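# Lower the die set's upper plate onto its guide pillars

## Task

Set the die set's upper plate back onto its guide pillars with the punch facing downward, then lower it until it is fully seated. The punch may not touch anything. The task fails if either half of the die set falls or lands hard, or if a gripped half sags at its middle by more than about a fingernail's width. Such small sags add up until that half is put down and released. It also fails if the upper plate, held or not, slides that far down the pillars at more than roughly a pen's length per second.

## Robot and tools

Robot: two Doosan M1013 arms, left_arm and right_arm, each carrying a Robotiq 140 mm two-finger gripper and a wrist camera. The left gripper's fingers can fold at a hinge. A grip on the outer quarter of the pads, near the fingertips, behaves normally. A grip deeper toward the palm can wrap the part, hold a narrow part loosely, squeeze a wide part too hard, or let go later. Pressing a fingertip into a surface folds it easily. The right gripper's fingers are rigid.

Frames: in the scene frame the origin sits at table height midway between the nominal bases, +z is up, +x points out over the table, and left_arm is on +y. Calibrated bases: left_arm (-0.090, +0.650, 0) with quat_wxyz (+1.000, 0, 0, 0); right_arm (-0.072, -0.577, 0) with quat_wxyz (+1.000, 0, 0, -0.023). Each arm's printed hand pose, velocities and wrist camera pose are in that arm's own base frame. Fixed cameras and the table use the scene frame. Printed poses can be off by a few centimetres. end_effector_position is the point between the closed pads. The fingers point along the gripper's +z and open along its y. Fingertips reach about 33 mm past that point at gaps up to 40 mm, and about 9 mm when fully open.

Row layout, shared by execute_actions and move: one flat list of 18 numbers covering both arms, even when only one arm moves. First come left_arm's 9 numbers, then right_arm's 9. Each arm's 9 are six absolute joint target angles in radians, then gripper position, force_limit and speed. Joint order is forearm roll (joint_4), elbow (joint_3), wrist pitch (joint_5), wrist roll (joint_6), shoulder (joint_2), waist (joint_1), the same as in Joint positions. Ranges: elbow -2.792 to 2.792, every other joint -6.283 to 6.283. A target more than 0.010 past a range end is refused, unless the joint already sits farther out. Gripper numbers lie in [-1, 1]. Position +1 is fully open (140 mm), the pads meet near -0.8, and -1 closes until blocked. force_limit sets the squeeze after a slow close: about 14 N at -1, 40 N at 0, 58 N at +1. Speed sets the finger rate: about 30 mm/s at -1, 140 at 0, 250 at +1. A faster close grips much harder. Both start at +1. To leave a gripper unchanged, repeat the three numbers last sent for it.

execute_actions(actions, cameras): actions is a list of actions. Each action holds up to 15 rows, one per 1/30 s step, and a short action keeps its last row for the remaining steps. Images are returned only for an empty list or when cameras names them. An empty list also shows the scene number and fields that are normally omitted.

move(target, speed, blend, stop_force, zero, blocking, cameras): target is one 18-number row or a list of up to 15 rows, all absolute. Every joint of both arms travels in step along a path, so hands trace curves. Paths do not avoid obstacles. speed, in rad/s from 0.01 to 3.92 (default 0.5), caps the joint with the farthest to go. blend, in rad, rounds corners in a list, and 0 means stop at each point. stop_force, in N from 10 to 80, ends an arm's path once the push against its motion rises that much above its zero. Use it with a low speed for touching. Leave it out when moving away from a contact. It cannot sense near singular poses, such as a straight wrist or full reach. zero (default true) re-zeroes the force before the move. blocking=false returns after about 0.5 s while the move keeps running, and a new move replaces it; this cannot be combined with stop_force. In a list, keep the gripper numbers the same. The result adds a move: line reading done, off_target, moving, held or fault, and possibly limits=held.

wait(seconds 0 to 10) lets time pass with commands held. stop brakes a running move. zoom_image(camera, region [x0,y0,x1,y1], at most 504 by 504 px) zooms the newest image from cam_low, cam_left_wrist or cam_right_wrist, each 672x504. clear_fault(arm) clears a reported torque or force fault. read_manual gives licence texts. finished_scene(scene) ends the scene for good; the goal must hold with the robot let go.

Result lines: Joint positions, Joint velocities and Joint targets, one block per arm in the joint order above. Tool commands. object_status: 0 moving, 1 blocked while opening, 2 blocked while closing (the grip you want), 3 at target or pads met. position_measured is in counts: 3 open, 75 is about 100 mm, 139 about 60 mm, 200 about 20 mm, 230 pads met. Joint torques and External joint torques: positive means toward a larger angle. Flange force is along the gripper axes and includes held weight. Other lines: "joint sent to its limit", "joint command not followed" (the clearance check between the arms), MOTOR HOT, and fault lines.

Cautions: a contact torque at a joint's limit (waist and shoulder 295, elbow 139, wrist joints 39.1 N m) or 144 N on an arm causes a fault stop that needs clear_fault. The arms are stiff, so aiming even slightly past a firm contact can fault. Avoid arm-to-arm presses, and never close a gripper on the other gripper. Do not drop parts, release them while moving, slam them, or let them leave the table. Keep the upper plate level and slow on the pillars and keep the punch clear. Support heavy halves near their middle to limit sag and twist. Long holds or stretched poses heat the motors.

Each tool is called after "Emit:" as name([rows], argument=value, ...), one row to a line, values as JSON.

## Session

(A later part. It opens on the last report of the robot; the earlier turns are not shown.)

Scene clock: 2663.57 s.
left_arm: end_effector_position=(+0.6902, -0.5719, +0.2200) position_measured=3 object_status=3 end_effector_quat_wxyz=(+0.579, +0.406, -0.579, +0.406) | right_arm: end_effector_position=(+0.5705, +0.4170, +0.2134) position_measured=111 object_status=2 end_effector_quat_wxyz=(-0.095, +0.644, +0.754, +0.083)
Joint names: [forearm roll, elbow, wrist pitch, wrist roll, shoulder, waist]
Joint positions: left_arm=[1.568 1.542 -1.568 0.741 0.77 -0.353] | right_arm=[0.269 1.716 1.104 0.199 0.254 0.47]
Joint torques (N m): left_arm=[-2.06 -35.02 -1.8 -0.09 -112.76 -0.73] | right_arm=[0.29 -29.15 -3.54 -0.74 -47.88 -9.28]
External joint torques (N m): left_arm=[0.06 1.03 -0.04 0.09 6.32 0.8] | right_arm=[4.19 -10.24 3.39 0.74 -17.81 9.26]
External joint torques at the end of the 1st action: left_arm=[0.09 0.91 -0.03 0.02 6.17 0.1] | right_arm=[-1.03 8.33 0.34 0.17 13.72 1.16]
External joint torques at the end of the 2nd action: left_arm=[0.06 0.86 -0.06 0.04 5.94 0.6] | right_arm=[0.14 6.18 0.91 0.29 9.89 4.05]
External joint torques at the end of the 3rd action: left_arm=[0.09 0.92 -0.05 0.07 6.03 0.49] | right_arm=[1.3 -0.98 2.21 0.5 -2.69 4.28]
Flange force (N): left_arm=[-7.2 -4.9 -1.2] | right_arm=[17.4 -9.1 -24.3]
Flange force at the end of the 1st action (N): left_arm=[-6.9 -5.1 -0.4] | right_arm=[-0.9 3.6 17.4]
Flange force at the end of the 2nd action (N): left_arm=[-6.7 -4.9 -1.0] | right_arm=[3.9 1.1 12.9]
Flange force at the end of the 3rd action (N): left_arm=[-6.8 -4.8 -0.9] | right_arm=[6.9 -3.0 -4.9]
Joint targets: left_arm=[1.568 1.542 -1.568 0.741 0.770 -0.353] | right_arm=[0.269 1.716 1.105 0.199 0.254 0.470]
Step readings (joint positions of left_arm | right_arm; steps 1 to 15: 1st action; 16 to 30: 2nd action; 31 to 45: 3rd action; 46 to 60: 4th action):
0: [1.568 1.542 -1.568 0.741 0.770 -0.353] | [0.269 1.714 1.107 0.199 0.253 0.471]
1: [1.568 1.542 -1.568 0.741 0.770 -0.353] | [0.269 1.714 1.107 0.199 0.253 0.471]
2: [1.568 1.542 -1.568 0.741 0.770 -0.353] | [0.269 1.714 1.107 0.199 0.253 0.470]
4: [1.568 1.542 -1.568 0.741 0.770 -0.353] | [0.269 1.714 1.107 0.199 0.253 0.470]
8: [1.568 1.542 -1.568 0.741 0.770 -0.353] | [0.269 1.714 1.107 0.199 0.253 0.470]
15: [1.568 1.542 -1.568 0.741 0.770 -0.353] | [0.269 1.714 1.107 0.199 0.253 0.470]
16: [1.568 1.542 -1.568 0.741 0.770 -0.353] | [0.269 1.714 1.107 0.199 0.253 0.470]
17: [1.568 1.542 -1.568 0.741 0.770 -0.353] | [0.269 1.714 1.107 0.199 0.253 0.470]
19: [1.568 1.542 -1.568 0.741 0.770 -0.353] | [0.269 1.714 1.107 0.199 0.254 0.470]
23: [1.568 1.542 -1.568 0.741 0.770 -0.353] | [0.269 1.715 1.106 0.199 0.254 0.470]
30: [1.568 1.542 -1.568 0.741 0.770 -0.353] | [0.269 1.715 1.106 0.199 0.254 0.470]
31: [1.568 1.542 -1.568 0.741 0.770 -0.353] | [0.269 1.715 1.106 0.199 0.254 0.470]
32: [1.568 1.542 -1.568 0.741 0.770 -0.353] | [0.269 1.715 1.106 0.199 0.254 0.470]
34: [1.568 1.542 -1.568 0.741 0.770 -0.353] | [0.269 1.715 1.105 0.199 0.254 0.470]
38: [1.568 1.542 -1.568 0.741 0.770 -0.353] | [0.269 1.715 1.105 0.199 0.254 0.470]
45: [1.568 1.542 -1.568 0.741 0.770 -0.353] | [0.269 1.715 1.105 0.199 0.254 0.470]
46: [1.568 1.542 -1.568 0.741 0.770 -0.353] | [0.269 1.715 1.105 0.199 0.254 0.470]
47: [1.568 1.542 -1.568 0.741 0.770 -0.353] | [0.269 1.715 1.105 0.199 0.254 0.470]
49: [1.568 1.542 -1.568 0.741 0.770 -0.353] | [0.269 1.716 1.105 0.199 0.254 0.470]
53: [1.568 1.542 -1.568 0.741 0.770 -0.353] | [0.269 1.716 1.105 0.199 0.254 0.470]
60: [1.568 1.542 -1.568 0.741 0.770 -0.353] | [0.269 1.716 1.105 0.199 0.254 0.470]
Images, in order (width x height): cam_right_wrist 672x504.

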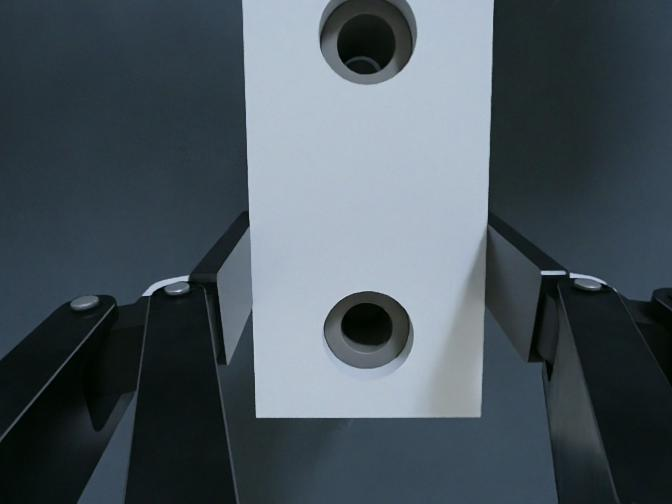

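Emit:
execute_actions([
  [[1.5682,1.5417,-1.5679,0.7411,0.7703,-0.3530,1,1,-1,0.2691,1.71515,1.10536,0.1989,0.2539,0.46998,-1,1,-1]],
  [[1.5682,1.5417,-1.5679,0.7411,0.7703,-0.3530,1,1,-1,0.2691,1.71535,1.10533,0.1959,0.25375,0.46998,-1,1,-1]],
  [[1.5682,1.5417,-1.5679,0.7411,0.7703,-0.3530,1,1,-1,0.2691,1.71555,1.1053,0.1929,0.2536,0.46998,-1,1,-1]],
  [[1.5682,1.5417,-1.5679,0.7411,0.7703,-0.3530,1,1,-1,0.2691,1.71575,1.10527,0.1899,0.25345,0.46998,-1,1,-1]],
], cameras=["all"])

Emit:
zoom_image(camera="cam_right_wrist", region=[310, 0, 430, 100])

Emit:
zoom_image(camera="cam_low", region=[65, 180, 145, 220])

Emit:
zoom_image(camera="cam_left_wrist", region=[345, 190, 415, 260])

Scene clock: 2692.17 s.
left_arm: end_effector_position=(+0.6902, -0.5719, +0.2200) position_measured=3 object_status=3 end_effector_quat_wxyz=(+0.579, +0.406, -0.579, +0.406) | right_arm: end_effector_position=(+0.5701, +0.4169, +0.2139) position_measured=111 object_status=2 end_effector_quat_wxyz=(-0.095, +0.641, +0.757, +0.083)
Joint names: [forearm roll, elbow, wrist pitch, wrist roll, shoulder, waist]
Joint positions: left_arm=[1.568 1.542 -1.568 0.741 0.77 -0.353] | right_arm=[0.269 1.716 1.105 0.19 0.253 0.47]
Joint torques (N m): left_arm=[-2.04 -34.96 -1.81 -0.09 -112.67 -0.56] | right_arm=[1 -38.98 -1.68 -0.66 -65.74 -8.42]
External joint torques (N m): left_arm=[0.06 1.22 -0.01 0.09 7.12 0.51] | right_arm=[3.5 -0.67 1.52 0.66 -0.48 8.45]
External joint torques at the end of the 1st action: left_arm=[0.08 0.92 -0.03 0.04 6.3 0.45] | right_arm=[2.93 -2.95 1.3 0.45 -2.63 7.06]
External joint torques at the end of the 2nd action: left_arm=[0.07 0.96 -0.05 0.05 6.13 1] | right_arm=[2.72 0.12 0.93 0.61 1.54 7.35]
External joint torques at the end of the 3rd action: left_arm=[0.06 1.03 -0.07 0.04 6.32 0.42] | right_arm=[3.27 0.04 1.45 0.7 0.86 7.25]
Flange force (N): left_arm=[-8.1 -5.4 -0.9] | right_arm=[12.9 -2.7 0.1]
Flange force at the end of the 1st action (N): left_arm=[-7.1 -5.2 -0.8] | right_arm=[12.1 -1.0 -3.8]
Flange force at the end of the 2nd action (N): left_arm=[-6.9 -4.9 -1.5] | right_arm=[11.3 -1.1 2.8]
Flange force at the end of the 3rd action (N): left_arm=[-7.1 -5.0 -0.8] | right_arm=[11.2 -1.6 1.4]
Joint targets: left_arm=[1.568 1.542 -1.568 0.741 0.770 -0.353] | right_arm=[0.269 1.716 1.105 0.190 0.253 0.470]
Step readings (joint positions of left_arm | right_arm; steps 1 to 15: 1st action; 16 to 30: 2nd action; 31 to 45: 3rd action; 46 to 60: 4th action):
0: [1.568 1.542 -1.568 0.741 0.770 -0.353] | [0.269 1.716 1.104 0.199 0.254 0.470]
1: [1.568 1.542 -1.568 0.741 0.770 -0.353] | [0.269 1.716 1.105 0.199 0.254 0.470]
2: [1.568 1.542 -1.568 0.741 0.770 -0.353] | [0.269 1.716 1.105 0.199 0.254 0.470]
4: [1.568 1.542 -1.568 0.741 0.770 -0.353] | [0.269 1.715 1.105 0.199 0.254 0.470]
8: [1.568 1.542 -1.568 0.741 0.770 -0.353] | [0.269 1.715 1.105 0.199 0.254 0.470]
15: [1.568 1.542 -1.568 0.741 0.770 -0.353] | [0.269 1.715 1.105 0.199 0.254 0.470]
16: [1.568 1.542 -1.568 0.741 0.770 -0.353] | [0.269 1.715 1.105 0.199 0.254 0.470]
17: [1.568 1.542 -1.568 0.741 0.770 -0.353] | [0.269 1.715 1.105 0.198 0.254 0.470]
19: [1.568 1.542 -1.568 0.741 0.770 -0.353] | [0.269 1.715 1.105 0.196 0.254 0.470]
23: [1.568 1.542 -1.568 0.741 0.770 -0.353] | [0.269 1.715 1.105 0.196 0.254 0.470]
30: [1.568 1.542 -1.568 0.741 0.770 -0.353] | [0.269 1.715 1.105 0.196 0.254 0.470]
31: [1.568 1.542 -1.568 0.741 0.770 -0.353] | [0.269 1.715 1.105 0.196 0.254 0.470]
32: [1.568 1.542 -1.568 0.741 0.770 -0.353] | [0.269 1.715 1.105 0.195 0.254 0.470]
34: [1.568 1.542 -1.568 0.741 0.770 -0.353] | [0.269 1.716 1.105 0.193 0.254 0.470]
38: [1.568 1.542 -1.568 0.741 0.770 -0.353] | [0.269 1.716 1.105 0.193 0.254 0.470]
45: [1.568 1.542 -1.568 0.741 0.770 -0.353] | [0.269 1.716 1.105 0.193 0.254 0.470]
46: [1.568 1.542 -1.568 0.741 0.770 -0.353] | [0.269 1.716 1.105 0.193 0.254 0.470]
47: [1.568 1.542 -1.568 0.741 0.770 -0.353] | [0.269 1.716 1.105 0.192 0.254 0.470]
49: [1.568 1.542 -1.568 0.741 0.770 -0.353] | [0.269 1.716 1.105 0.190 0.253 0.470]
53: [1.568 1.542 -1.568 0.741 0.770 -0.353] | [0.269 1.716 1.105 0.190 0.253 0.470]
60: [1.568 1.542 -1.568 0.741 0.770 -0.353] | [0.269 1.716 1.105 0.190 0.253 0.470]

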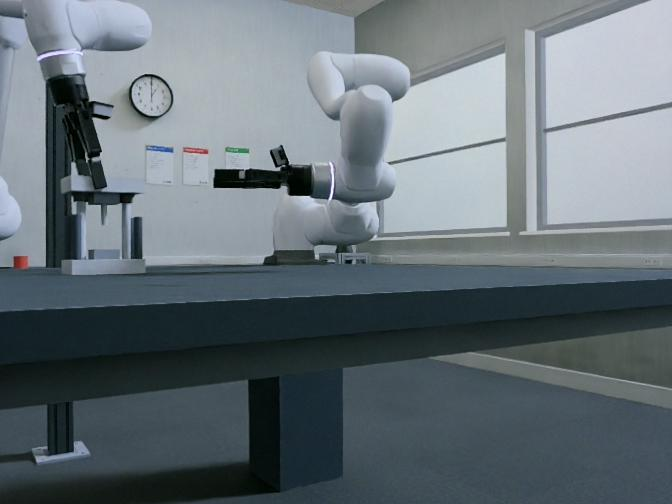

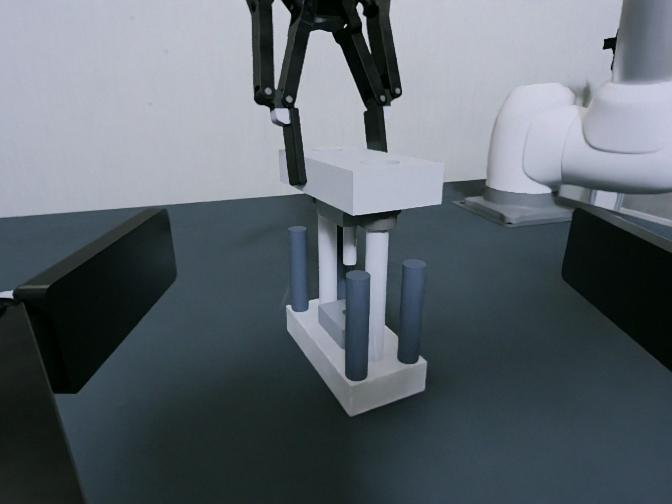

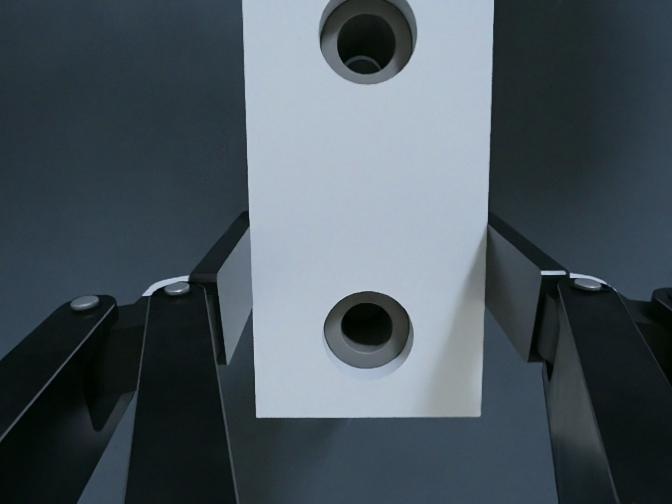

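Scaled by 4.200 from the camera's 672x504 image, which has a finer 960x720 frame.

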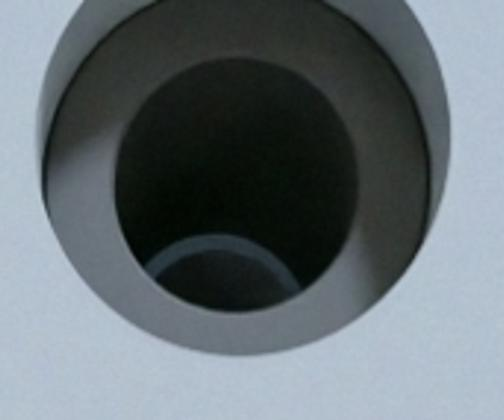

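Scaled by 6.300 from the camera's 672x504 image, which has a finer 960x720 frame.

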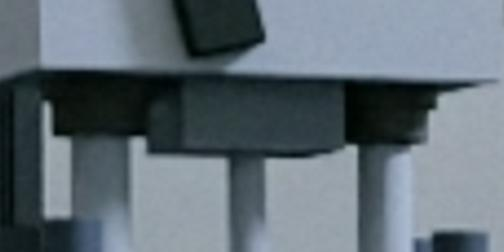

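Scaled by 7.200 from the camera's 672x504 image, which has a finer 960x720 frame.

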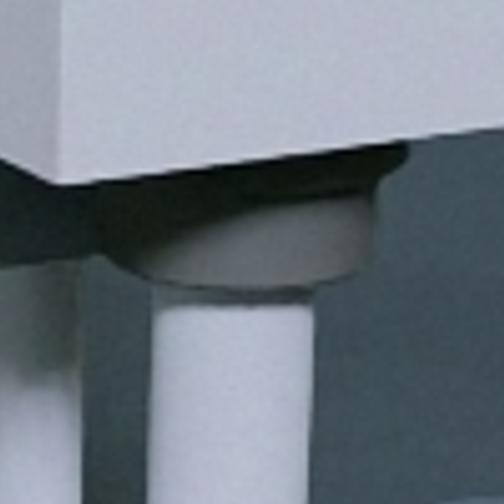

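Emit:
execute_actions([
  [[1.5682,1.5417,-1.5679,0.7411,0.7703,-0.3530,1,1,-1,0.2691,1.7155,1.10527,0.19045,0.25365,0.47054,-1,1,-1]],
  [[1.5682,1.5417,-1.5679,0.7411,0.7703,-0.3530,1,1,-1,0.2692,1.71606,1.1044,0.19045,0.25395,0.47054,-1,1,-1]],
  [[1.5682,1.5417,-1.5679,0.7411,0.7703,-0.3530,1,1,-1,0.2692,1.71647,1.1044,0.1907,0.25365,0.47064,-1,1,-1]],
  [[1.5682,1.5417,-1.5679,0.7411,0.7703,-0.3530,1,1,-1,0.2692,1.71627,1.1044,0.1911,0.2538,0.47106,-1,1,-1]],
], cameras=["cam_right_wrist"])

Emit:
zoom_image(camera="cam_right_wrist", region=[310, 0, 430, 100])

Scene clock: 2711.13 s.
left_arm: end_effector_position=(+0.6902, -0.5719, +0.2200) position_measured=3 object_status=3 end_effector_quat_wxyz=(+0.579, +0.406, -0.579, +0.406) | right_arm: end_effector_position=(+0.5697, +0.4175, +0.2134) position_measured=111 object_status=2 end_effector_quat_wxyz=(-0.095, +0.641, +0.757, +0.083)
Joint names: [forearm roll, elbow, wrist pitch, wrist roll, shoulder, waist]
Joint positions: left_arm=[1.568 1.542 -1.568 0.741 0.77 -0.353] | right_arm=[0.269 1.716 1.104 0.191 0.254 0.471]
Joint torques (N m): left_arm=[-2.07 -34.96 -1.75 -0.06 -112.59 -0.59] | right_arm=[4.05 -30.59 -0.53 -0.35 -55.96 -0.41]
External joint torques (N m): left_arm=[0.08 0.88 -0.09 0.06 5.9 0.27] | right_arm=[0.42 -8.74 0.37 0.35 -9.46 0.3]
External joint torques at the end of the 1st action: left_arm=[0.07 0.96 -0.04 0.02 6.27 0.62] | right_arm=[0.51 1.2 2.08 0.52 -0.49 2.7]
External joint torques at the end of the 2nd action: left_arm=[0.08 1.02 -0.04 0.05 6.47 0.96] | right_arm=[2.34 -6.13 3.33 0.63 -11.44 5.08]
External joint torques at the end of the 3rd action: left_arm=[0.09 0.92 -0.04 0.05 6.03 -0.06] | right_arm=[2.65 -10.4 0.08 0.47 -11.58 4.6]
Flange force (N): left_arm=[-6.7 -4.8 -0.6] | right_arm=[5.9 2.7 -15.5]
Flange force at the end of the 1st action (N): left_arm=[-7.0 -5.1 -1.0] | right_arm=[3.6 -3.2 -1.8]
Flange force at the end of the 2nd action (N): left_arm=[-7.3 -5.2 -1.4] | right_arm=[10.2 -5.6 -17.5]
Flange force at the end of the 3rd action (N): left_arm=[-6.8 -4.9 -0.2] | right_arm=[12.4 0.6 -16.1]
Joint targets: left_arm=[1.568 1.542 -1.568 0.741 0.770 -0.353] | right_arm=[0.269 1.716 1.104 0.191 0.254 0.471]
Step readings (joint positions of left_arm | right_arm; steps 1 to 15: 1st action; 16 to 30: 2nd action; 31 to 45: 3rd action; 46 to 60: 4th action):
0: [1.568 1.542 -1.568 0.741 0.770 -0.353] | [0.269 1.716 1.105 0.190 0.253 0.470]
1: [1.568 1.542 -1.568 0.741 0.770 -0.353] | [0.269 1.716 1.105 0.190 0.253 0.470]
2: [1.568 1.542 -1.568 0.741 0.770 -0.353] | [0.269 1.716 1.105 0.190 0.253 0.470]
4: [1.568 1.542 -1.568 0.741 0.770 -0.353] | [0.269 1.716 1.105 0.190 0.253 0.470]
8: [1.568 1.542 -1.568 0.741 0.770 -0.353] | [0.269 1.716 1.105 0.190 0.253 0.470]
15: [1.568 1.542 -1.568 0.741 0.770 -0.353] | [0.269 1.716 1.105 0.190 0.254 0.471]
16: [1.568 1.542 -1.568 0.741 0.770 -0.353] | [0.269 1.716 1.105 0.190 0.254 0.471]
17: [1.568 1.542 -1.568 0.741 0.770 -0.353] | [0.269 1.716 1.105 0.190 0.254 0.471]
19: [1.568 1.542 -1.568 0.741 0.770 -0.353] | [0.269 1.716 1.105 0.190 0.254 0.471]
23: [1.568 1.542 -1.568 0.741 0.770 -0.353] | [0.269 1.716 1.104 0.190 0.254 0.471]
30: [1.568 1.542 -1.568 0.741 0.770 -0.353] | [0.269 1.716 1.104 0.190 0.254 0.471]
31: [1.568 1.542 -1.568 0.741 0.770 -0.353] | [0.269 1.716 1.104 0.190 0.254 0.471]
32: [1.568 1.542 -1.568 0.741 0.770 -0.353] | [0.269 1.716 1.104 0.191 0.254 0.471]
34: [1.568 1.542 -1.568 0.741 0.770 -0.353] | [0.269 1.716 1.104 0.191 0.254 0.471]
38: [1.568 1.542 -1.568 0.741 0.770 -0.353] | [0.269 1.716 1.104 0.191 0.254 0.471]
45: [1.568 1.542 -1.568 0.741 0.770 -0.353] | [0.269 1.716 1.104 0.191 0.254 0.471]
46: [1.568 1.542 -1.568 0.741 0.770 -0.353] | [0.269 1.716 1.104 0.191 0.254 0.471]
47: [1.568 1.542 -1.568 0.741 0.770 -0.353] | [0.269 1.716 1.104 0.191 0.254 0.471]
49: [1.568 1.542 -1.568 0.741 0.770 -0.353] | [0.269 1.716 1.104 0.191 0.254 0.471]
53: [1.568 1.542 -1.568 0.741 0.770 -0.353] | [0.269 1.716 1.104 0.191 0.254 0.471]
60: [1.568 1.542 -1.568 0.741 0.770 -0.353] | [0.269 1.716 1.104 0.191 0.254 0.471]
Images, in order (width x height): cam_right_wrist 672x504.

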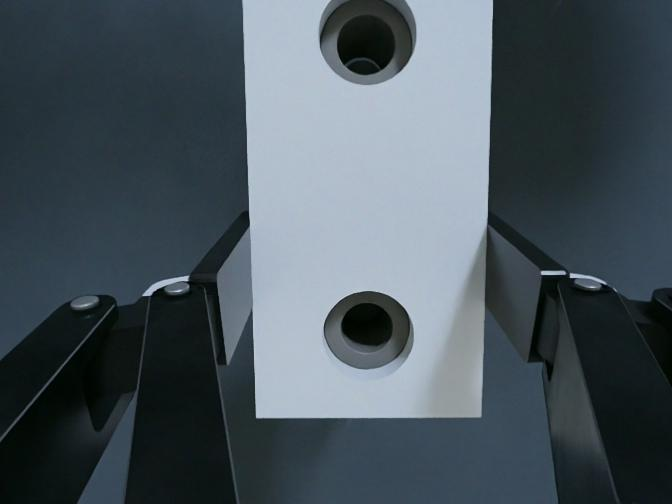

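Scaled by 4.200 from the camera's 672x504 image, which has a finer 960x720 frame.

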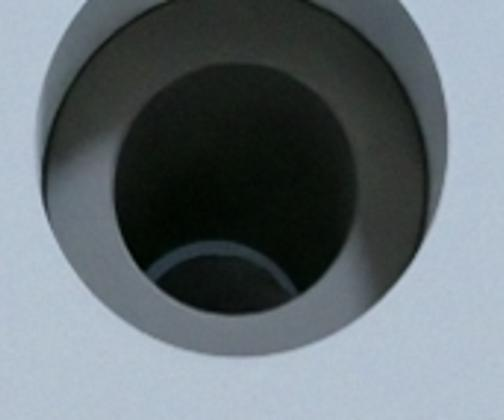

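Emit:
execute_actions([
  [[1.5682,1.5417,-1.5679,0.7411,0.7703,-0.3530,1,1,-1,0.2692,1.71672,1.1037,0.1911,0.25404,0.47106,-1,1,-1]],
  [[1.5682,1.5417,-1.5679,0.7411,0.7703,-0.3530,1,1,-1,0.2693,1.71717,1.103,0.1911,0.25428,0.47106,-1,1,-1]],
], cameras=["cam_right_wrist","cam_low"])

Emit:
zoom_image(camera="cam_right_wrist", region=[310, 0, 430, 100])

Emit:
zoom_image(camera="cam_low", region=[65, 180, 105, 220])

Emit:
zoom_image(camera="cam_low", region=[105, 180, 145, 220])

Scene clock: 2725.40 s.
left_arm: end_effector_position=(+0.6902, -0.5719, +0.2200) position_measured=3 object_status=3 end_effector_quat_wxyz=(+0.579, +0.406, -0.579, +0.406) | right_arm: end_effector_position=(+0.5697, +0.4175, +0.2126) position_measured=111 object_status=2 end_effector_quat_wxyz=(-0.095, +0.641, +0.757, +0.083)
Joint names: [forearm roll, elbow, wrist pitch, wrist roll, shoulder, waist]
Joint positions: left_arm=[1.568 1.542 -1.568 0.741 0.77 -0.353] | right_arm=[0.269 1.717 1.103 0.191 0.254 0.471]
Joint torques (N m): left_arm=[-2.05 -35.03 -1.77 -0.05 -112.57 -0.7] | right_arm=[-0.61 -20.28 -1.06 -0.54 -41.07 -8.17]
External joint torques (N m): left_arm=[0.06 1.05 -0.06 0.05 6.19 0.7] | right_arm=[5.08 -19.1 0.9 0.54 -24.32 8.01]
External joint torques at the end of the 1st action: left_arm=[0.07 0.98 -0.05 0.1 5.84 0.61] | right_arm=[2.89 -13.92 0.91 0.41 -17.8 4.95]
Flange force (N): left_arm=[-7.0 -4.8 -1.1] | right_arm=[20.8 -2.5 -33.2]
Flange force at the end of the 1st action (N): left_arm=[-6.7 -4.5 -1.0] | right_arm=[14.1 -1.4 -25.2]
Joint targets: left_arm=[1.568 1.542 -1.568 0.741 0.770 -0.353] | right_arm=[0.269 1.717 1.103 0.191 0.254 0.471]
Step readings (joint positions of left_arm | right_arm; steps 1 to 15: 1st action; 16 to 30: 2nd action):
0: [1.568 1.542 -1.568 0.741 0.770 -0.353] | [0.269 1.716 1.104 0.191 0.254 0.471]
1: [1.568 1.542 -1.568 0.741 0.770 -0.353] | [0.269 1.716 1.104 0.191 0.254 0.471]
2: [1.568 1.542 -1.568 0.741 0.770 -0.353] | [0.269 1.716 1.104 0.191 0.254 0.471]
4: [1.568 1.542 -1.568 0.741 0.770 -0.353] | [0.269 1.716 1.104 0.191 0.254 0.471]
8: [1.568 1.542 -1.568 0.741 0.770 -0.353] | [0.269 1.717 1.104 0.191 0.254 0.471]
15: [1.568 1.542 -1.568 0.741 0.770 -0.353] | [0.269 1.717 1.104 0.191 0.254 0.471]
16: [1.568 1.542 -1.568 0.741 0.770 -0.353] | [0.269 1.717 1.104 0.191 0.254 0.471]
17: [1.568 1.542 -1.568 0.741 0.770 -0.353] | [0.269 1.717 1.103 0.191 0.254 0.471]
19: [1.568 1.542 -1.568 0.741 0.770 -0.353] | [0.269 1.717 1.103 0.191 0.254 0.471]
23: [1.568 1.542 -1.568 0.741 0.770 -0.353] | [0.269 1.717 1.103 0.191 0.254 0.471]
30: [1.568 1.542 -1.568 0.741 0.770 -0.353] | [0.269 1.717 1.103 0.191 0.254 0.471]
Images, in order (width x height): cam_low 672x504, cam_right_wrist 672x504.

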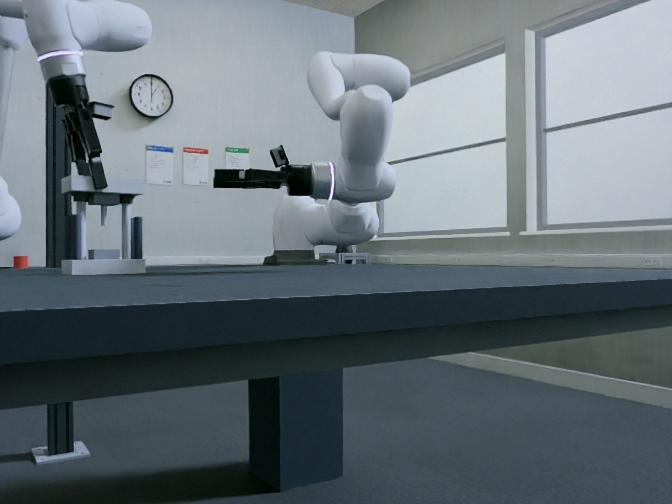

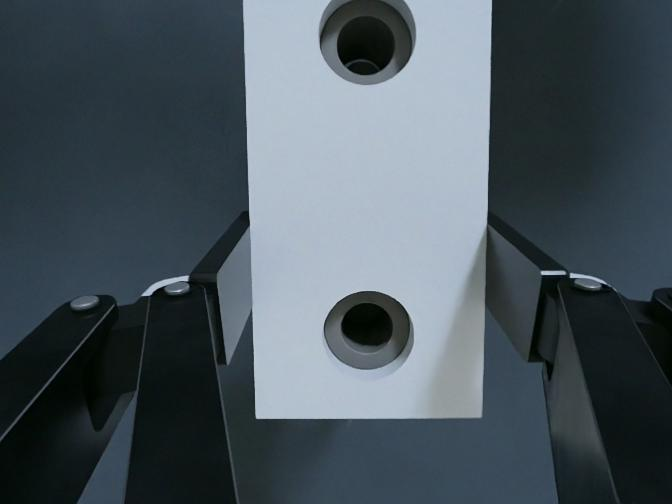

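Scaled by 4.200 from the camera's 672x504 image, which has a finer 960x720 frame.

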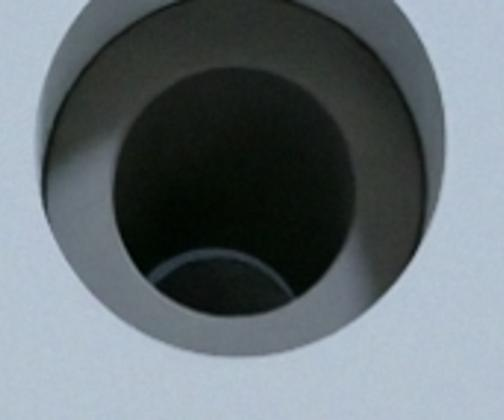

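Scaled by 12.600 from the camera's 672x504 image, which has a finer 960x720 frame.

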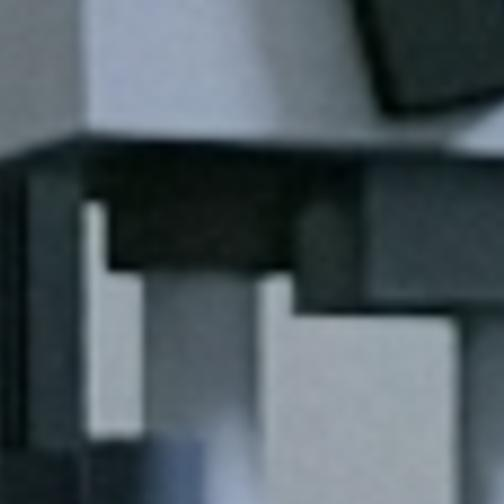

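Scaled by 12.600 from the camera's 672x504 image, which has a finer 960x720 frame.

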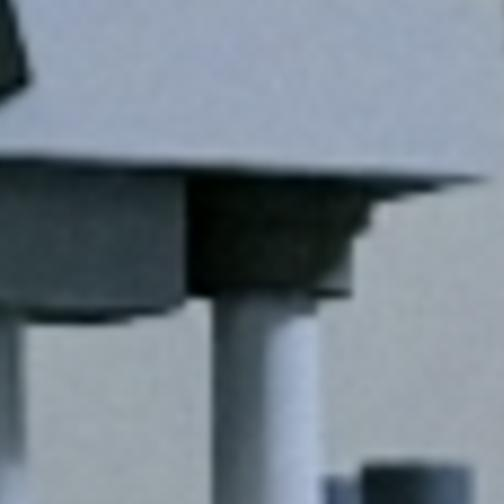

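Emit:
execute_actions([
  [[1.5682,1.5417,-1.5679,0.7411,0.7703,-0.3530,1,1,-1,0.2692,1.7162,1.1042,0.1915,0.25403,0.4715,-1,1,-1]],
  [[1.5682,1.5417,-1.5679,0.7411,0.7703,-0.3530,1,1,-1,0.2692,1.7156,1.10435,0.19135,0.25448,0.47135,-1,1,-1]],
  [[1.5682,1.5417,-1.5679,0.7411,0.7703,-0.3530,1,1,-1,0.2692,1.7168,1.10405,0.19165,0.25358,0.47165,-1,1,-1]],
  [[1.5682,1.5417,-1.5679,0.7411,0.7703,-0.3530,1,1,-1,0.2692,1.716,1.1042,0.1919,0.25418,0.47192,-1,1,-1]],
  [[1.5682,1.5417,-1.5679,0.7411,0.7703,-0.3530,1,1,-1,0.2692,1.71535,1.1044,0.1877,0.25468,0.47172,-1,1,-1]],
], cameras=[])

Emit:
execute_actions([
  [[1.5682,1.5417,-1.5679,0.7411,0.7703,-0.3530,1,1,-1,0.2692,1.71665,1.104,0.1961,0.25368,0.47212,-1,1,-1]],
  [[1.5682,1.5417,-1.5679,0.7411,0.7703,-0.3530,1,1,-1,0.2692,1.716,1.1042,0.1919,0.25418,0.47192,-1,1,-1]],
  [[1.5682,1.5417,-1.5679,0.7411,0.7703,-0.3530,1,1,-1,0.2692,1.7158,1.1042,0.1923,0.25433,0.47234,-1,1,-1]],
  [[1.5682,1.5417,-1.5679,0.7411,0.7703,-0.3530,1,1,-1,0.2692,1.71515,1.1044,0.1881,0.25483,0.47214,-1,1,-1]],
  [[1.5682,1.5417,-1.5679,0.7411,0.7703,-0.3530,1,1,-1,0.2692,1.71645,1.104,0.1965,0.25383,0.47254,-1,1,-1]],
], cameras=["cam_right_wrist"])

Emit:
zoom_image(camera="cam_right_wrist", region=[310, 0, 430, 100])

Scene clock: 2787.97 s.
left_arm: end_effector_position=(+0.6902, -0.5719, +0.2200) position_measured=3 object_status=3 end_effector_quat_wxyz=(+0.579, +0.406, -0.579, +0.406) | right_arm: end_effector_position=(+0.5699, +0.4182, +0.2133) position_measured=111 object_status=2 end_effector_quat_wxyz=(-0.095, +0.639, +0.759, +0.083)
Joint names: [forearm roll, elbow, wrist pitch, wrist roll, shoulder, waist]
Joint positions: left_arm=[1.568 1.542 -1.568 0.741 0.77 -0.353] | right_arm=[0.269 1.715 1.104 0.188 0.255 0.472]
Joint torques (N m): left_arm=[-2.06 -34.95 -1.8 -0.07 -112.63 -0.29] | right_arm=[4.86 -39.86 -3.83 -0.84 -61.16 -0.43]
External joint torques (N m): left_arm=[0.09 1.15 -0.02 0.07 6.91 -0.06] | right_arm=[-0.37 0.35 3.67 0.84 -4.82 0.41]
External joint torques at the end of the 1st action: left_arm=[0.07 0.81 -0.02 0.07 5.75 0.6] | right_arm=[2.22 -7.8 -0.9 0.48 -6.25 4.87]
External joint torques at the end of the 2nd action: left_arm=[0.08 0.82 -0.06 0.07 5.69 0.58] | right_arm=[1.41 -0.91 1.69 0.57 -1.84 4.28]
External joint torques at the end of the 3rd action: left_arm=[0.02 0.85 -0.06 0.07 5.64 0.88] | right_arm=[0.63 -6.95 -3.6 0.14 1.5 1.09]
External joint torques at the end of the 4th action: left_arm=[0.08 0.86 -0.05 0.07 5.75 0.17] | right_arm=[-1.42 -3.04 -0.78 0.26 -0.15 -2.17]
Flange force (N): left_arm=[-7.8 -5.3 -0.2] | right_arm=[0.8 -5.9 -9.5]
Flange force at the end of the 1st action (N): left_arm=[-6.5 -4.8 -1.0] | right_arm=[12.0 2.7 -8.1]
Flange force at the end of the 2nd action (N): left_arm=[-6.5 -4.7 -1.0] | right_arm=[7.2 -2.1 -3.3]
Flange force at the end of the 3rd action (N): left_arm=[-6.4 -4.6 -1.3] | right_arm=[7.8 12.5 1.4]
Flange force at the end of the 4th action (N): left_arm=[-6.5 -4.7 -0.5] | right_arm=[0.3 5.9 -2.6]
Joint targets: left_arm=[1.568 1.542 -1.568 0.741 0.770 -0.353] | right_arm=[0.269 1.715 1.104 0.188 0.255 0.472]
Step readings (joint positions of left_arm | right_arm; steps 1 to 15: 1st action; 16 to 30: 2nd action; 31 to 45: 3rd action; 46 to 60: 4th action; 61 to 75: 5th action):
0: [1.568 1.542 -1.568 0.741 0.770 -0.353] | [0.269 1.717 1.103 0.191 0.254 0.471]
1: [1.568 1.542 -1.568 0.741 0.770 -0.353] | [0.269 1.717 1.103 0.191 0.254 0.471]
2: [1.568 1.542 -1.568 0.741 0.770 -0.353] | [0.269 1.717 1.103 0.191 0.254 0.471]
4: [1.568 1.542 -1.568 0.741 0.770 -0.353] | [0.269 1.717 1.104 0.191 0.254 0.471]
8: [1.568 1.542 -1.568 0.741 0.770 -0.353] | [0.269 1.716 1.104 0.191 0.254 0.471]
15: [1.568 1.542 -1.568 0.741 0.770 -0.353] | [0.269 1.716 1.104 0.192 0.254 0.471]
16: [1.568 1.542 -1.568 0.741 0.770 -0.353] | [0.269 1.716 1.104 0.192 0.254 0.471]
17: [1.568 1.542 -1.568 0.741 0.770 -0.353] | [0.269 1.716 1.104 0.192 0.254 0.471]
19: [1.568 1.542 -1.568 0.741 0.770 -0.353] | [0.269 1.716 1.104 0.192 0.254 0.471]
23: [1.568 1.542 -1.568 0.741 0.770 -0.353] | [0.269 1.716 1.104 0.192 0.254 0.471]
30: [1.568 1.542 -1.568 0.741 0.770 -0.353] | [0.269 1.716 1.104 0.192 0.254 0.471]
31: [1.568 1.542 -1.568 0.741 0.770 -0.353] | [0.269 1.716 1.104 0.192 0.254 0.471]
32: [1.568 1.542 -1.568 0.741 0.770 -0.353] | [0.269 1.716 1.104 0.192 0.254 0.471]
34: [1.568 1.542 -1.568 0.741 0.770 -0.353] | [0.269 1.716 1.104 0.192 0.254 0.471]
38: [1.568 1.542 -1.568 0.741 0.770 -0.353] | [0.269 1.717 1.104 0.192 0.254 0.472]
45: [1.568 1.542 -1.568 0.741 0.770 -0.353] | [0.269 1.717 1.104 0.192 0.254 0.472]
46: [1.568 1.542 -1.568 0.741 0.770 -0.353] | [0.269 1.717 1.104 0.192 0.254 0.472]
47: [1.568 1.542 -1.568 0.741 0.770 -0.353] | [0.269 1.717 1.104 0.192 0.254 0.472]
49: [1.568 1.542 -1.568 0.741 0.770 -0.353] | [0.269 1.716 1.104 0.192 0.254 0.472]
53: [1.568 1.542 -1.568 0.741 0.770 -0.353] | [0.269 1.716 1.104 0.192 0.254 0.472]
60: [1.568 1.542 -1.568 0.741 0.770 -0.353] | [0.269 1.716 1.104 0.192 0.254 0.472]
61: [1.568 1.542 -1.568 0.741 0.770 -0.353] | [0.269 1.716 1.104 0.192 0.254 0.472]
62: [1.568 1.542 -1.568 0.741 0.770 -0.353] | [0.269 1.716 1.104 0.191 0.254 0.472]
64: [1.568 1.542 -1.568 0.741 0.770 -0.353] | [0.269 1.715 1.105 0.188 0.255 0.472]
68: [1.568 1.542 -1.568 0.741 0.770 -0.353] | [0.269 1.715 1.105 0.188 0.255 0.472]
75: [1.568 1.542 -1.568 0.741 0.770 -0.353] | [0.269 1.715 1.105 0.188 0.255 0.472]
No camera images: "cameras" was empty.

Scene clock: 2790.67 s.
left_arm: end_effector_position=(+0.6902, -0.5719, +0.2200) position_measured=3 object_status=3 end_effector_quat_wxyz=(+0.579, +0.406, -0.579, +0.406) | right_arm: end_effector_position=(+0.5692, +0.4184, +0.2133) position_measured=111 object_status=2 end_effector_quat_wxyz=(-0.095, +0.642, +0.756, +0.083)
Joint names: [forearm roll, elbow, wrist pitch, wrist roll, shoulder, waist]
Joint positions: left_arm=[1.568 1.542 -1.568 0.741 0.77 -0.353] | right_arm=[0.269 1.716 1.104 0.196 0.254 0.473]
Joint torques (N m): left_arm=[-2.07 -34.98 -1.8 -0.05 -112.63 -0.55] | right_arm=[6.92 -35.64 3.17 0 -70.44 4.47]
External joint torques (N m): left_arm=[0.09 1.02 -0.03 0.05 6.34 0.35] | right_arm=[-2.44 -3.76 -3.33 0 4.98 -4.41]
External joint torques at the end of the 1st action: left_arm=[0.09 1.31 -0.03 0.07 7.03 0.19] | right_arm=[-1.89 -6.8 -4.06 -0.24 0.84 -3.58]
External joint torques at the end of the 2nd action: left_arm=[0.1 1.14 -0.05 0.07 6.49 0.26] | right_arm=[-1.59 -3.99 -1.59 0.29 0.29 -2.57]
External joint torques at the end of the 3rd action: left_arm=[0.07 0.95 -0.04 0.04 6.19 0.37] | right_arm=[-3.21 -3.7 -1.03 0.18 -0.77 -5.94]
External joint torques at the end of the 4th action: left_arm=[0.08 1.04 -0.03 0.06 6.64 0.31] | right_arm=[-1.01 3.5 3.27 0.92 1.36 0.5]
Flange force (N): left_arm=[-7.2 -5.0 -0.7] | right_arm=[-1.1 14.2 3.9]
Flange force at the end of the 1st action (N): left_arm=[-8.0 -5.1 -0.5] | right_arm=[0.8 13.3 -0.3]
Flange force at the end of the 2nd action (N): left_arm=[-7.4 -4.9 -0.6] | right_arm=[0.7 8.0 -2.0]
Flange force at the end of the 3rd action (N): left_arm=[-7.0 -5.0 -0.7] | right_arm=[-4.4 7.9 -5.0]
Flange force at the end of the 4th action (N): left_arm=[-7.5 -5.3 -0.6] | right_arm=[0.2 -3.3 -1.5]
Joint targets: left_arm=[1.568 1.542 -1.568 0.741 0.770 -0.353] | right_arm=[0.269 1.716 1.104 0.197 0.254 0.473]
Step readings (joint positions of left_arm | right_arm; steps 1 to 15: 1st action; 16 to 30: 2nd action; 31 to 45: 3rd action; 46 to 60: 4th action; 61 to 75: 5th action):
0: [1.568 1.542 -1.568 0.741 0.770 -0.353] | [0.269 1.715 1.104 0.188 0.255 0.472]
1: [1.568 1.542 -1.568 0.741 0.770 -0.353] | [0.269 1.715 1.104 0.188 0.255 0.472]
2: [1.568 1.542 -1.568 0.741 0.770 -0.353] | [0.269 1.715 1.104 0.190 0.255 0.472]
4: [1.568 1.542 -1.568 0.741 0.770 -0.353] | [0.269 1.716 1.104 0.195 0.254 0.472]
8: [1.568 1.542 -1.568 0.741 0.770 -0.353] | [0.269 1.717 1.104 0.196 0.254 0.472]
15: [1.568 1.542 -1.568 0.741 0.770 -0.353] | [0.269 1.717 1.104 0.196 0.254 0.472]
16: [1.568 1.542 -1.568 0.741 0.770 -0.353] | [0.269 1.717 1.104 0.196 0.254 0.472]
17: [1.568 1.542 -1.568 0.741 0.770 -0.353] | [0.269 1.717 1.104 0.195 0.254 0.472]
19: [1.568 1.542 -1.568 0.741 0.770 -0.353] | [0.269 1.716 1.104 0.193 0.254 0.472]
23: [1.568 1.542 -1.568 0.741 0.770 -0.353] | [0.269 1.716 1.104 0.192 0.254 0.472]
30: [1.568 1.542 -1.568 0.741 0.770 -0.353] | [0.269 1.716 1.104 0.192 0.254 0.472]
31: [1.568 1.542 -1.568 0.741 0.770 -0.353] | [0.269 1.716 1.104 0.192 0.254 0.472]
32: [1.568 1.542 -1.568 0.741 0.770 -0.353] | [0.269 1.716 1.104 0.192 0.254 0.472]
34: [1.568 1.542 -1.568 0.741 0.770 -0.353] | [0.269 1.716 1.104 0.192 0.254 0.472]
38: [1.568 1.542 -1.568 0.741 0.770 -0.353] | [0.269 1.716 1.104 0.192 0.254 0.472]
45: [1.568 1.542 -1.568 0.741 0.770 -0.353] | [0.269 1.716 1.104 0.192 0.254 0.472]
46: [1.568 1.542 -1.568 0.741 0.770 -0.353] | [0.269 1.716 1.104 0.192 0.254 0.472]
47: [1.568 1.542 -1.568 0.741 0.770 -0.353] | [0.269 1.716 1.104 0.192 0.255 0.472]
49: [1.568 1.542 -1.568 0.741 0.770 -0.353] | [0.269 1.715 1.104 0.189 0.255 0.472]
53: [1.568 1.542 -1.568 0.741 0.770 -0.353] | [0.269 1.715 1.104 0.188 0.255 0.472]
60: [1.568 1.542 -1.568 0.741 0.770 -0.353] | [0.269 1.715 1.104 0.188 0.255 0.472]
61: [1.568 1.542 -1.568 0.741 0.770 -0.353] | [0.269 1.715 1.104 0.188 0.255 0.472]
62: [1.568 1.542 -1.568 0.741 0.770 -0.353] | [0.269 1.715 1.104 0.190 0.255 0.472]
64: [1.568 1.542 -1.568 0.741 0.770 -0.353] | [0.269 1.716 1.104 0.196 0.254 0.472]
68: [1.568 1.542 -1.568 0.741 0.770 -0.353] | [0.269 1.716 1.104 0.196 0.254 0.472]
75: [1.568 1.542 -1.568 0.741 0.770 -0.353] | [0.269 1.716 1.104 0.196 0.254 0.473]
Images, in order (width x height): cam_right_wrist 672x504.

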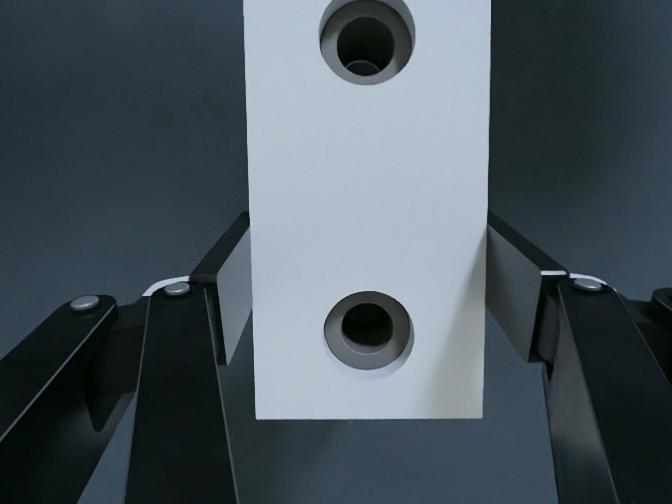

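Scaled by 4.200 from the camera's 672x504 image, which has a finer 960x720 frame.

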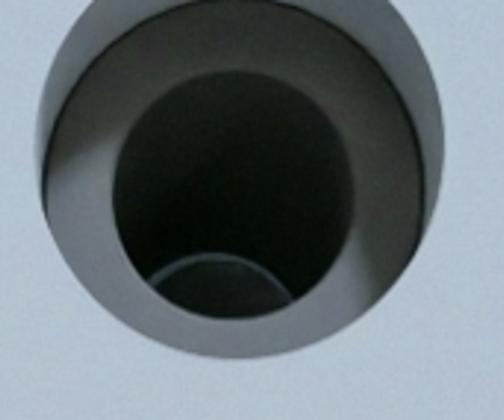

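Emit:
move(target=[1.5682,1.5417,-1.5679,0.7411,0.7703,-0.3530,1,1,-1,0.2684,1.7092,1.1146,0.1919,0.2506,0.47192,-1,1,-1], speed=0.05, cameras=["all"])

Emit:
zoom_image(camera="cam_low", region=[65, 180, 105, 220])

Emit:
zoom_image(camera="cam_low", region=[105, 180, 145, 220])

Emit:
zoom_image(camera="cam_left_wrist", region=[295, 180, 345, 230])

Emit:
zoom_image(camera="cam_left_wrist", region=[345, 190, 415, 260])

Scene clock: 2810.17 s.
left_arm: end_effector_position=(+0.6902, -0.5719, +0.2200) position_measured=3 object_status=3 end_effector_quat_wxyz=(+0.579, +0.406, -0.579, +0.406) | right_arm: end_effector_position=(+0.5695, +0.4183, +0.2192) position_measured=111 object_status=2 end_effector_quat_wxyz=(-0.095, +0.640, +0.758, +0.083)
Joint names: [forearm roll, elbow, wrist pitch, wrist roll, shoulder, waist]
Joint positions: left_arm=[1.568 1.542 -1.568 0.741 0.77 -0.353] | right_arm=[0.268 1.709 1.115 0.192 0.251 0.472]
Joint torques (N m): left_arm=[-2.05 -34.91 -1.77 -0.04 -112.53 -0.63] | right_arm=[5.71 -48.39 -0.53 -0.25 -79.58 -1.11]
External joint torques (N m): left_arm=[0.06 1.09 -0.05 0.04 6.73 0.5] | right_arm=[-1.2 8.7 0.38 0.24 13.49 1.27]
Flange force (N): left_arm=[-7.6 -5.3 -0.9] | right_arm=[-1.0 2.6 17.5]
Joint targets: left_arm=[1.568 1.542 -1.568 0.741 0.770 -0.353] | right_arm=[0.268 1.709 1.115 0.192 0.251 0.472]
move: done

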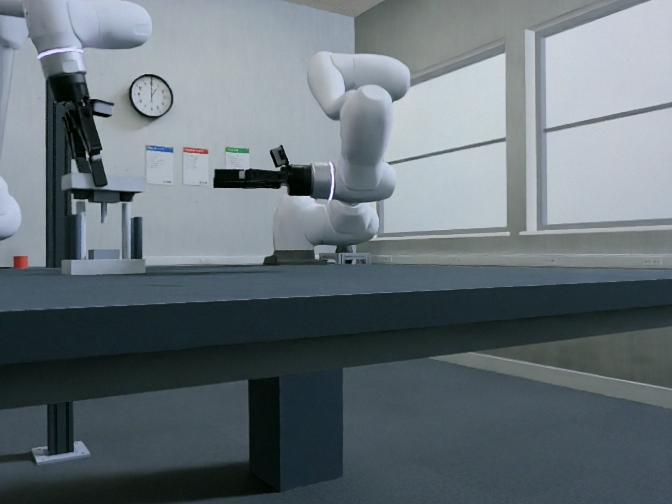

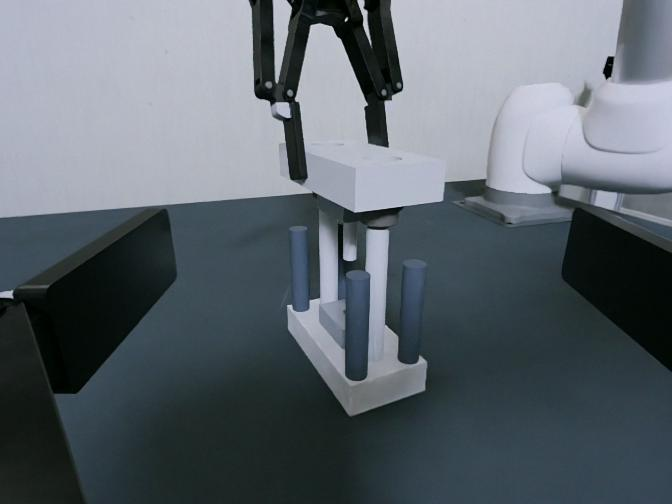

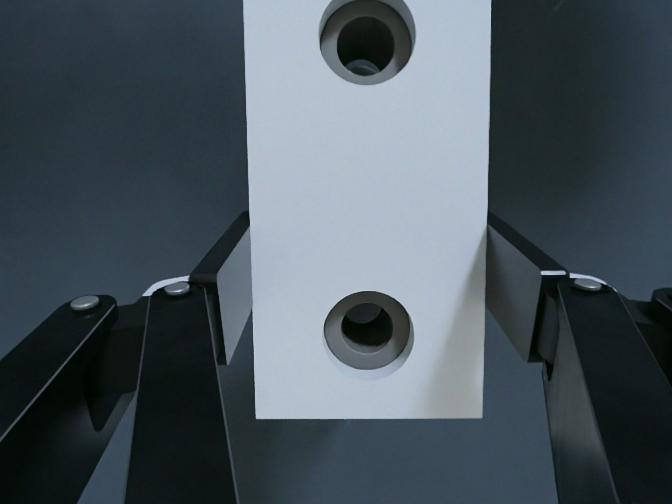

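Scaled by 12.600 from the camera's 672x504 image, which has a finer 960x720 frame.

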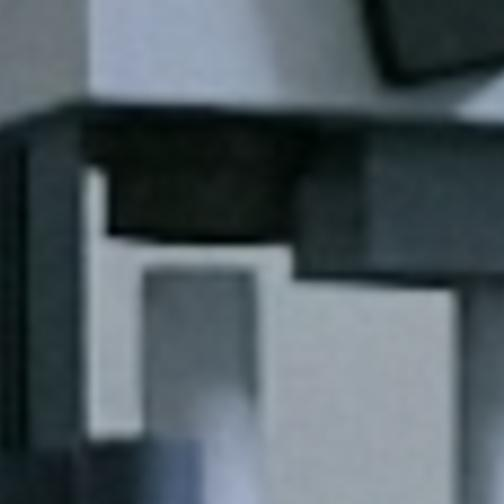

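Scaled by 12.600 from the camera's 672x504 image, which has a finer 960x720 frame.

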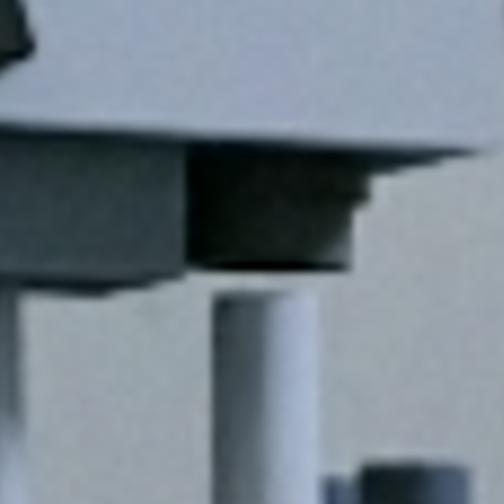

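Scaled by 10.080 from the camera's 672x504 image, which has a finer 960x720 frame.

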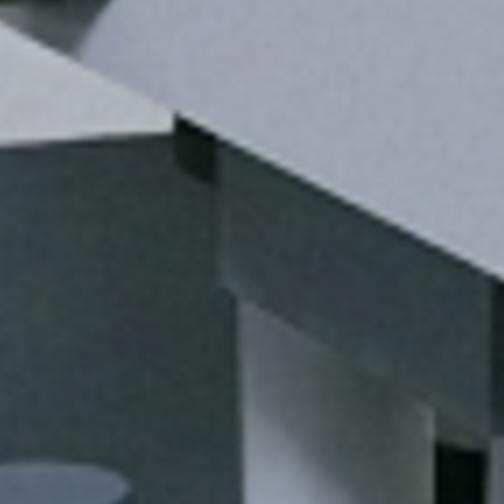

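Scaled by 7.200 from the camera's 672x504 image, which has a finer 960x720 frame.

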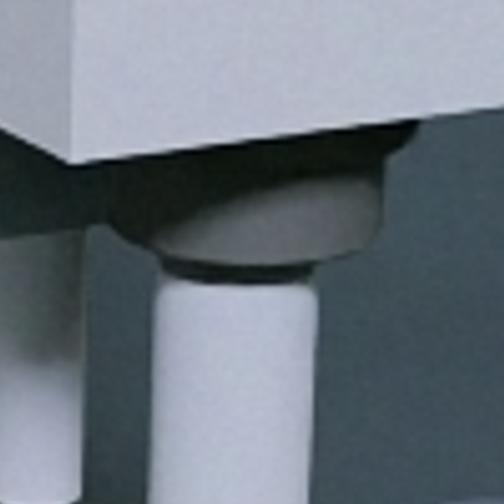

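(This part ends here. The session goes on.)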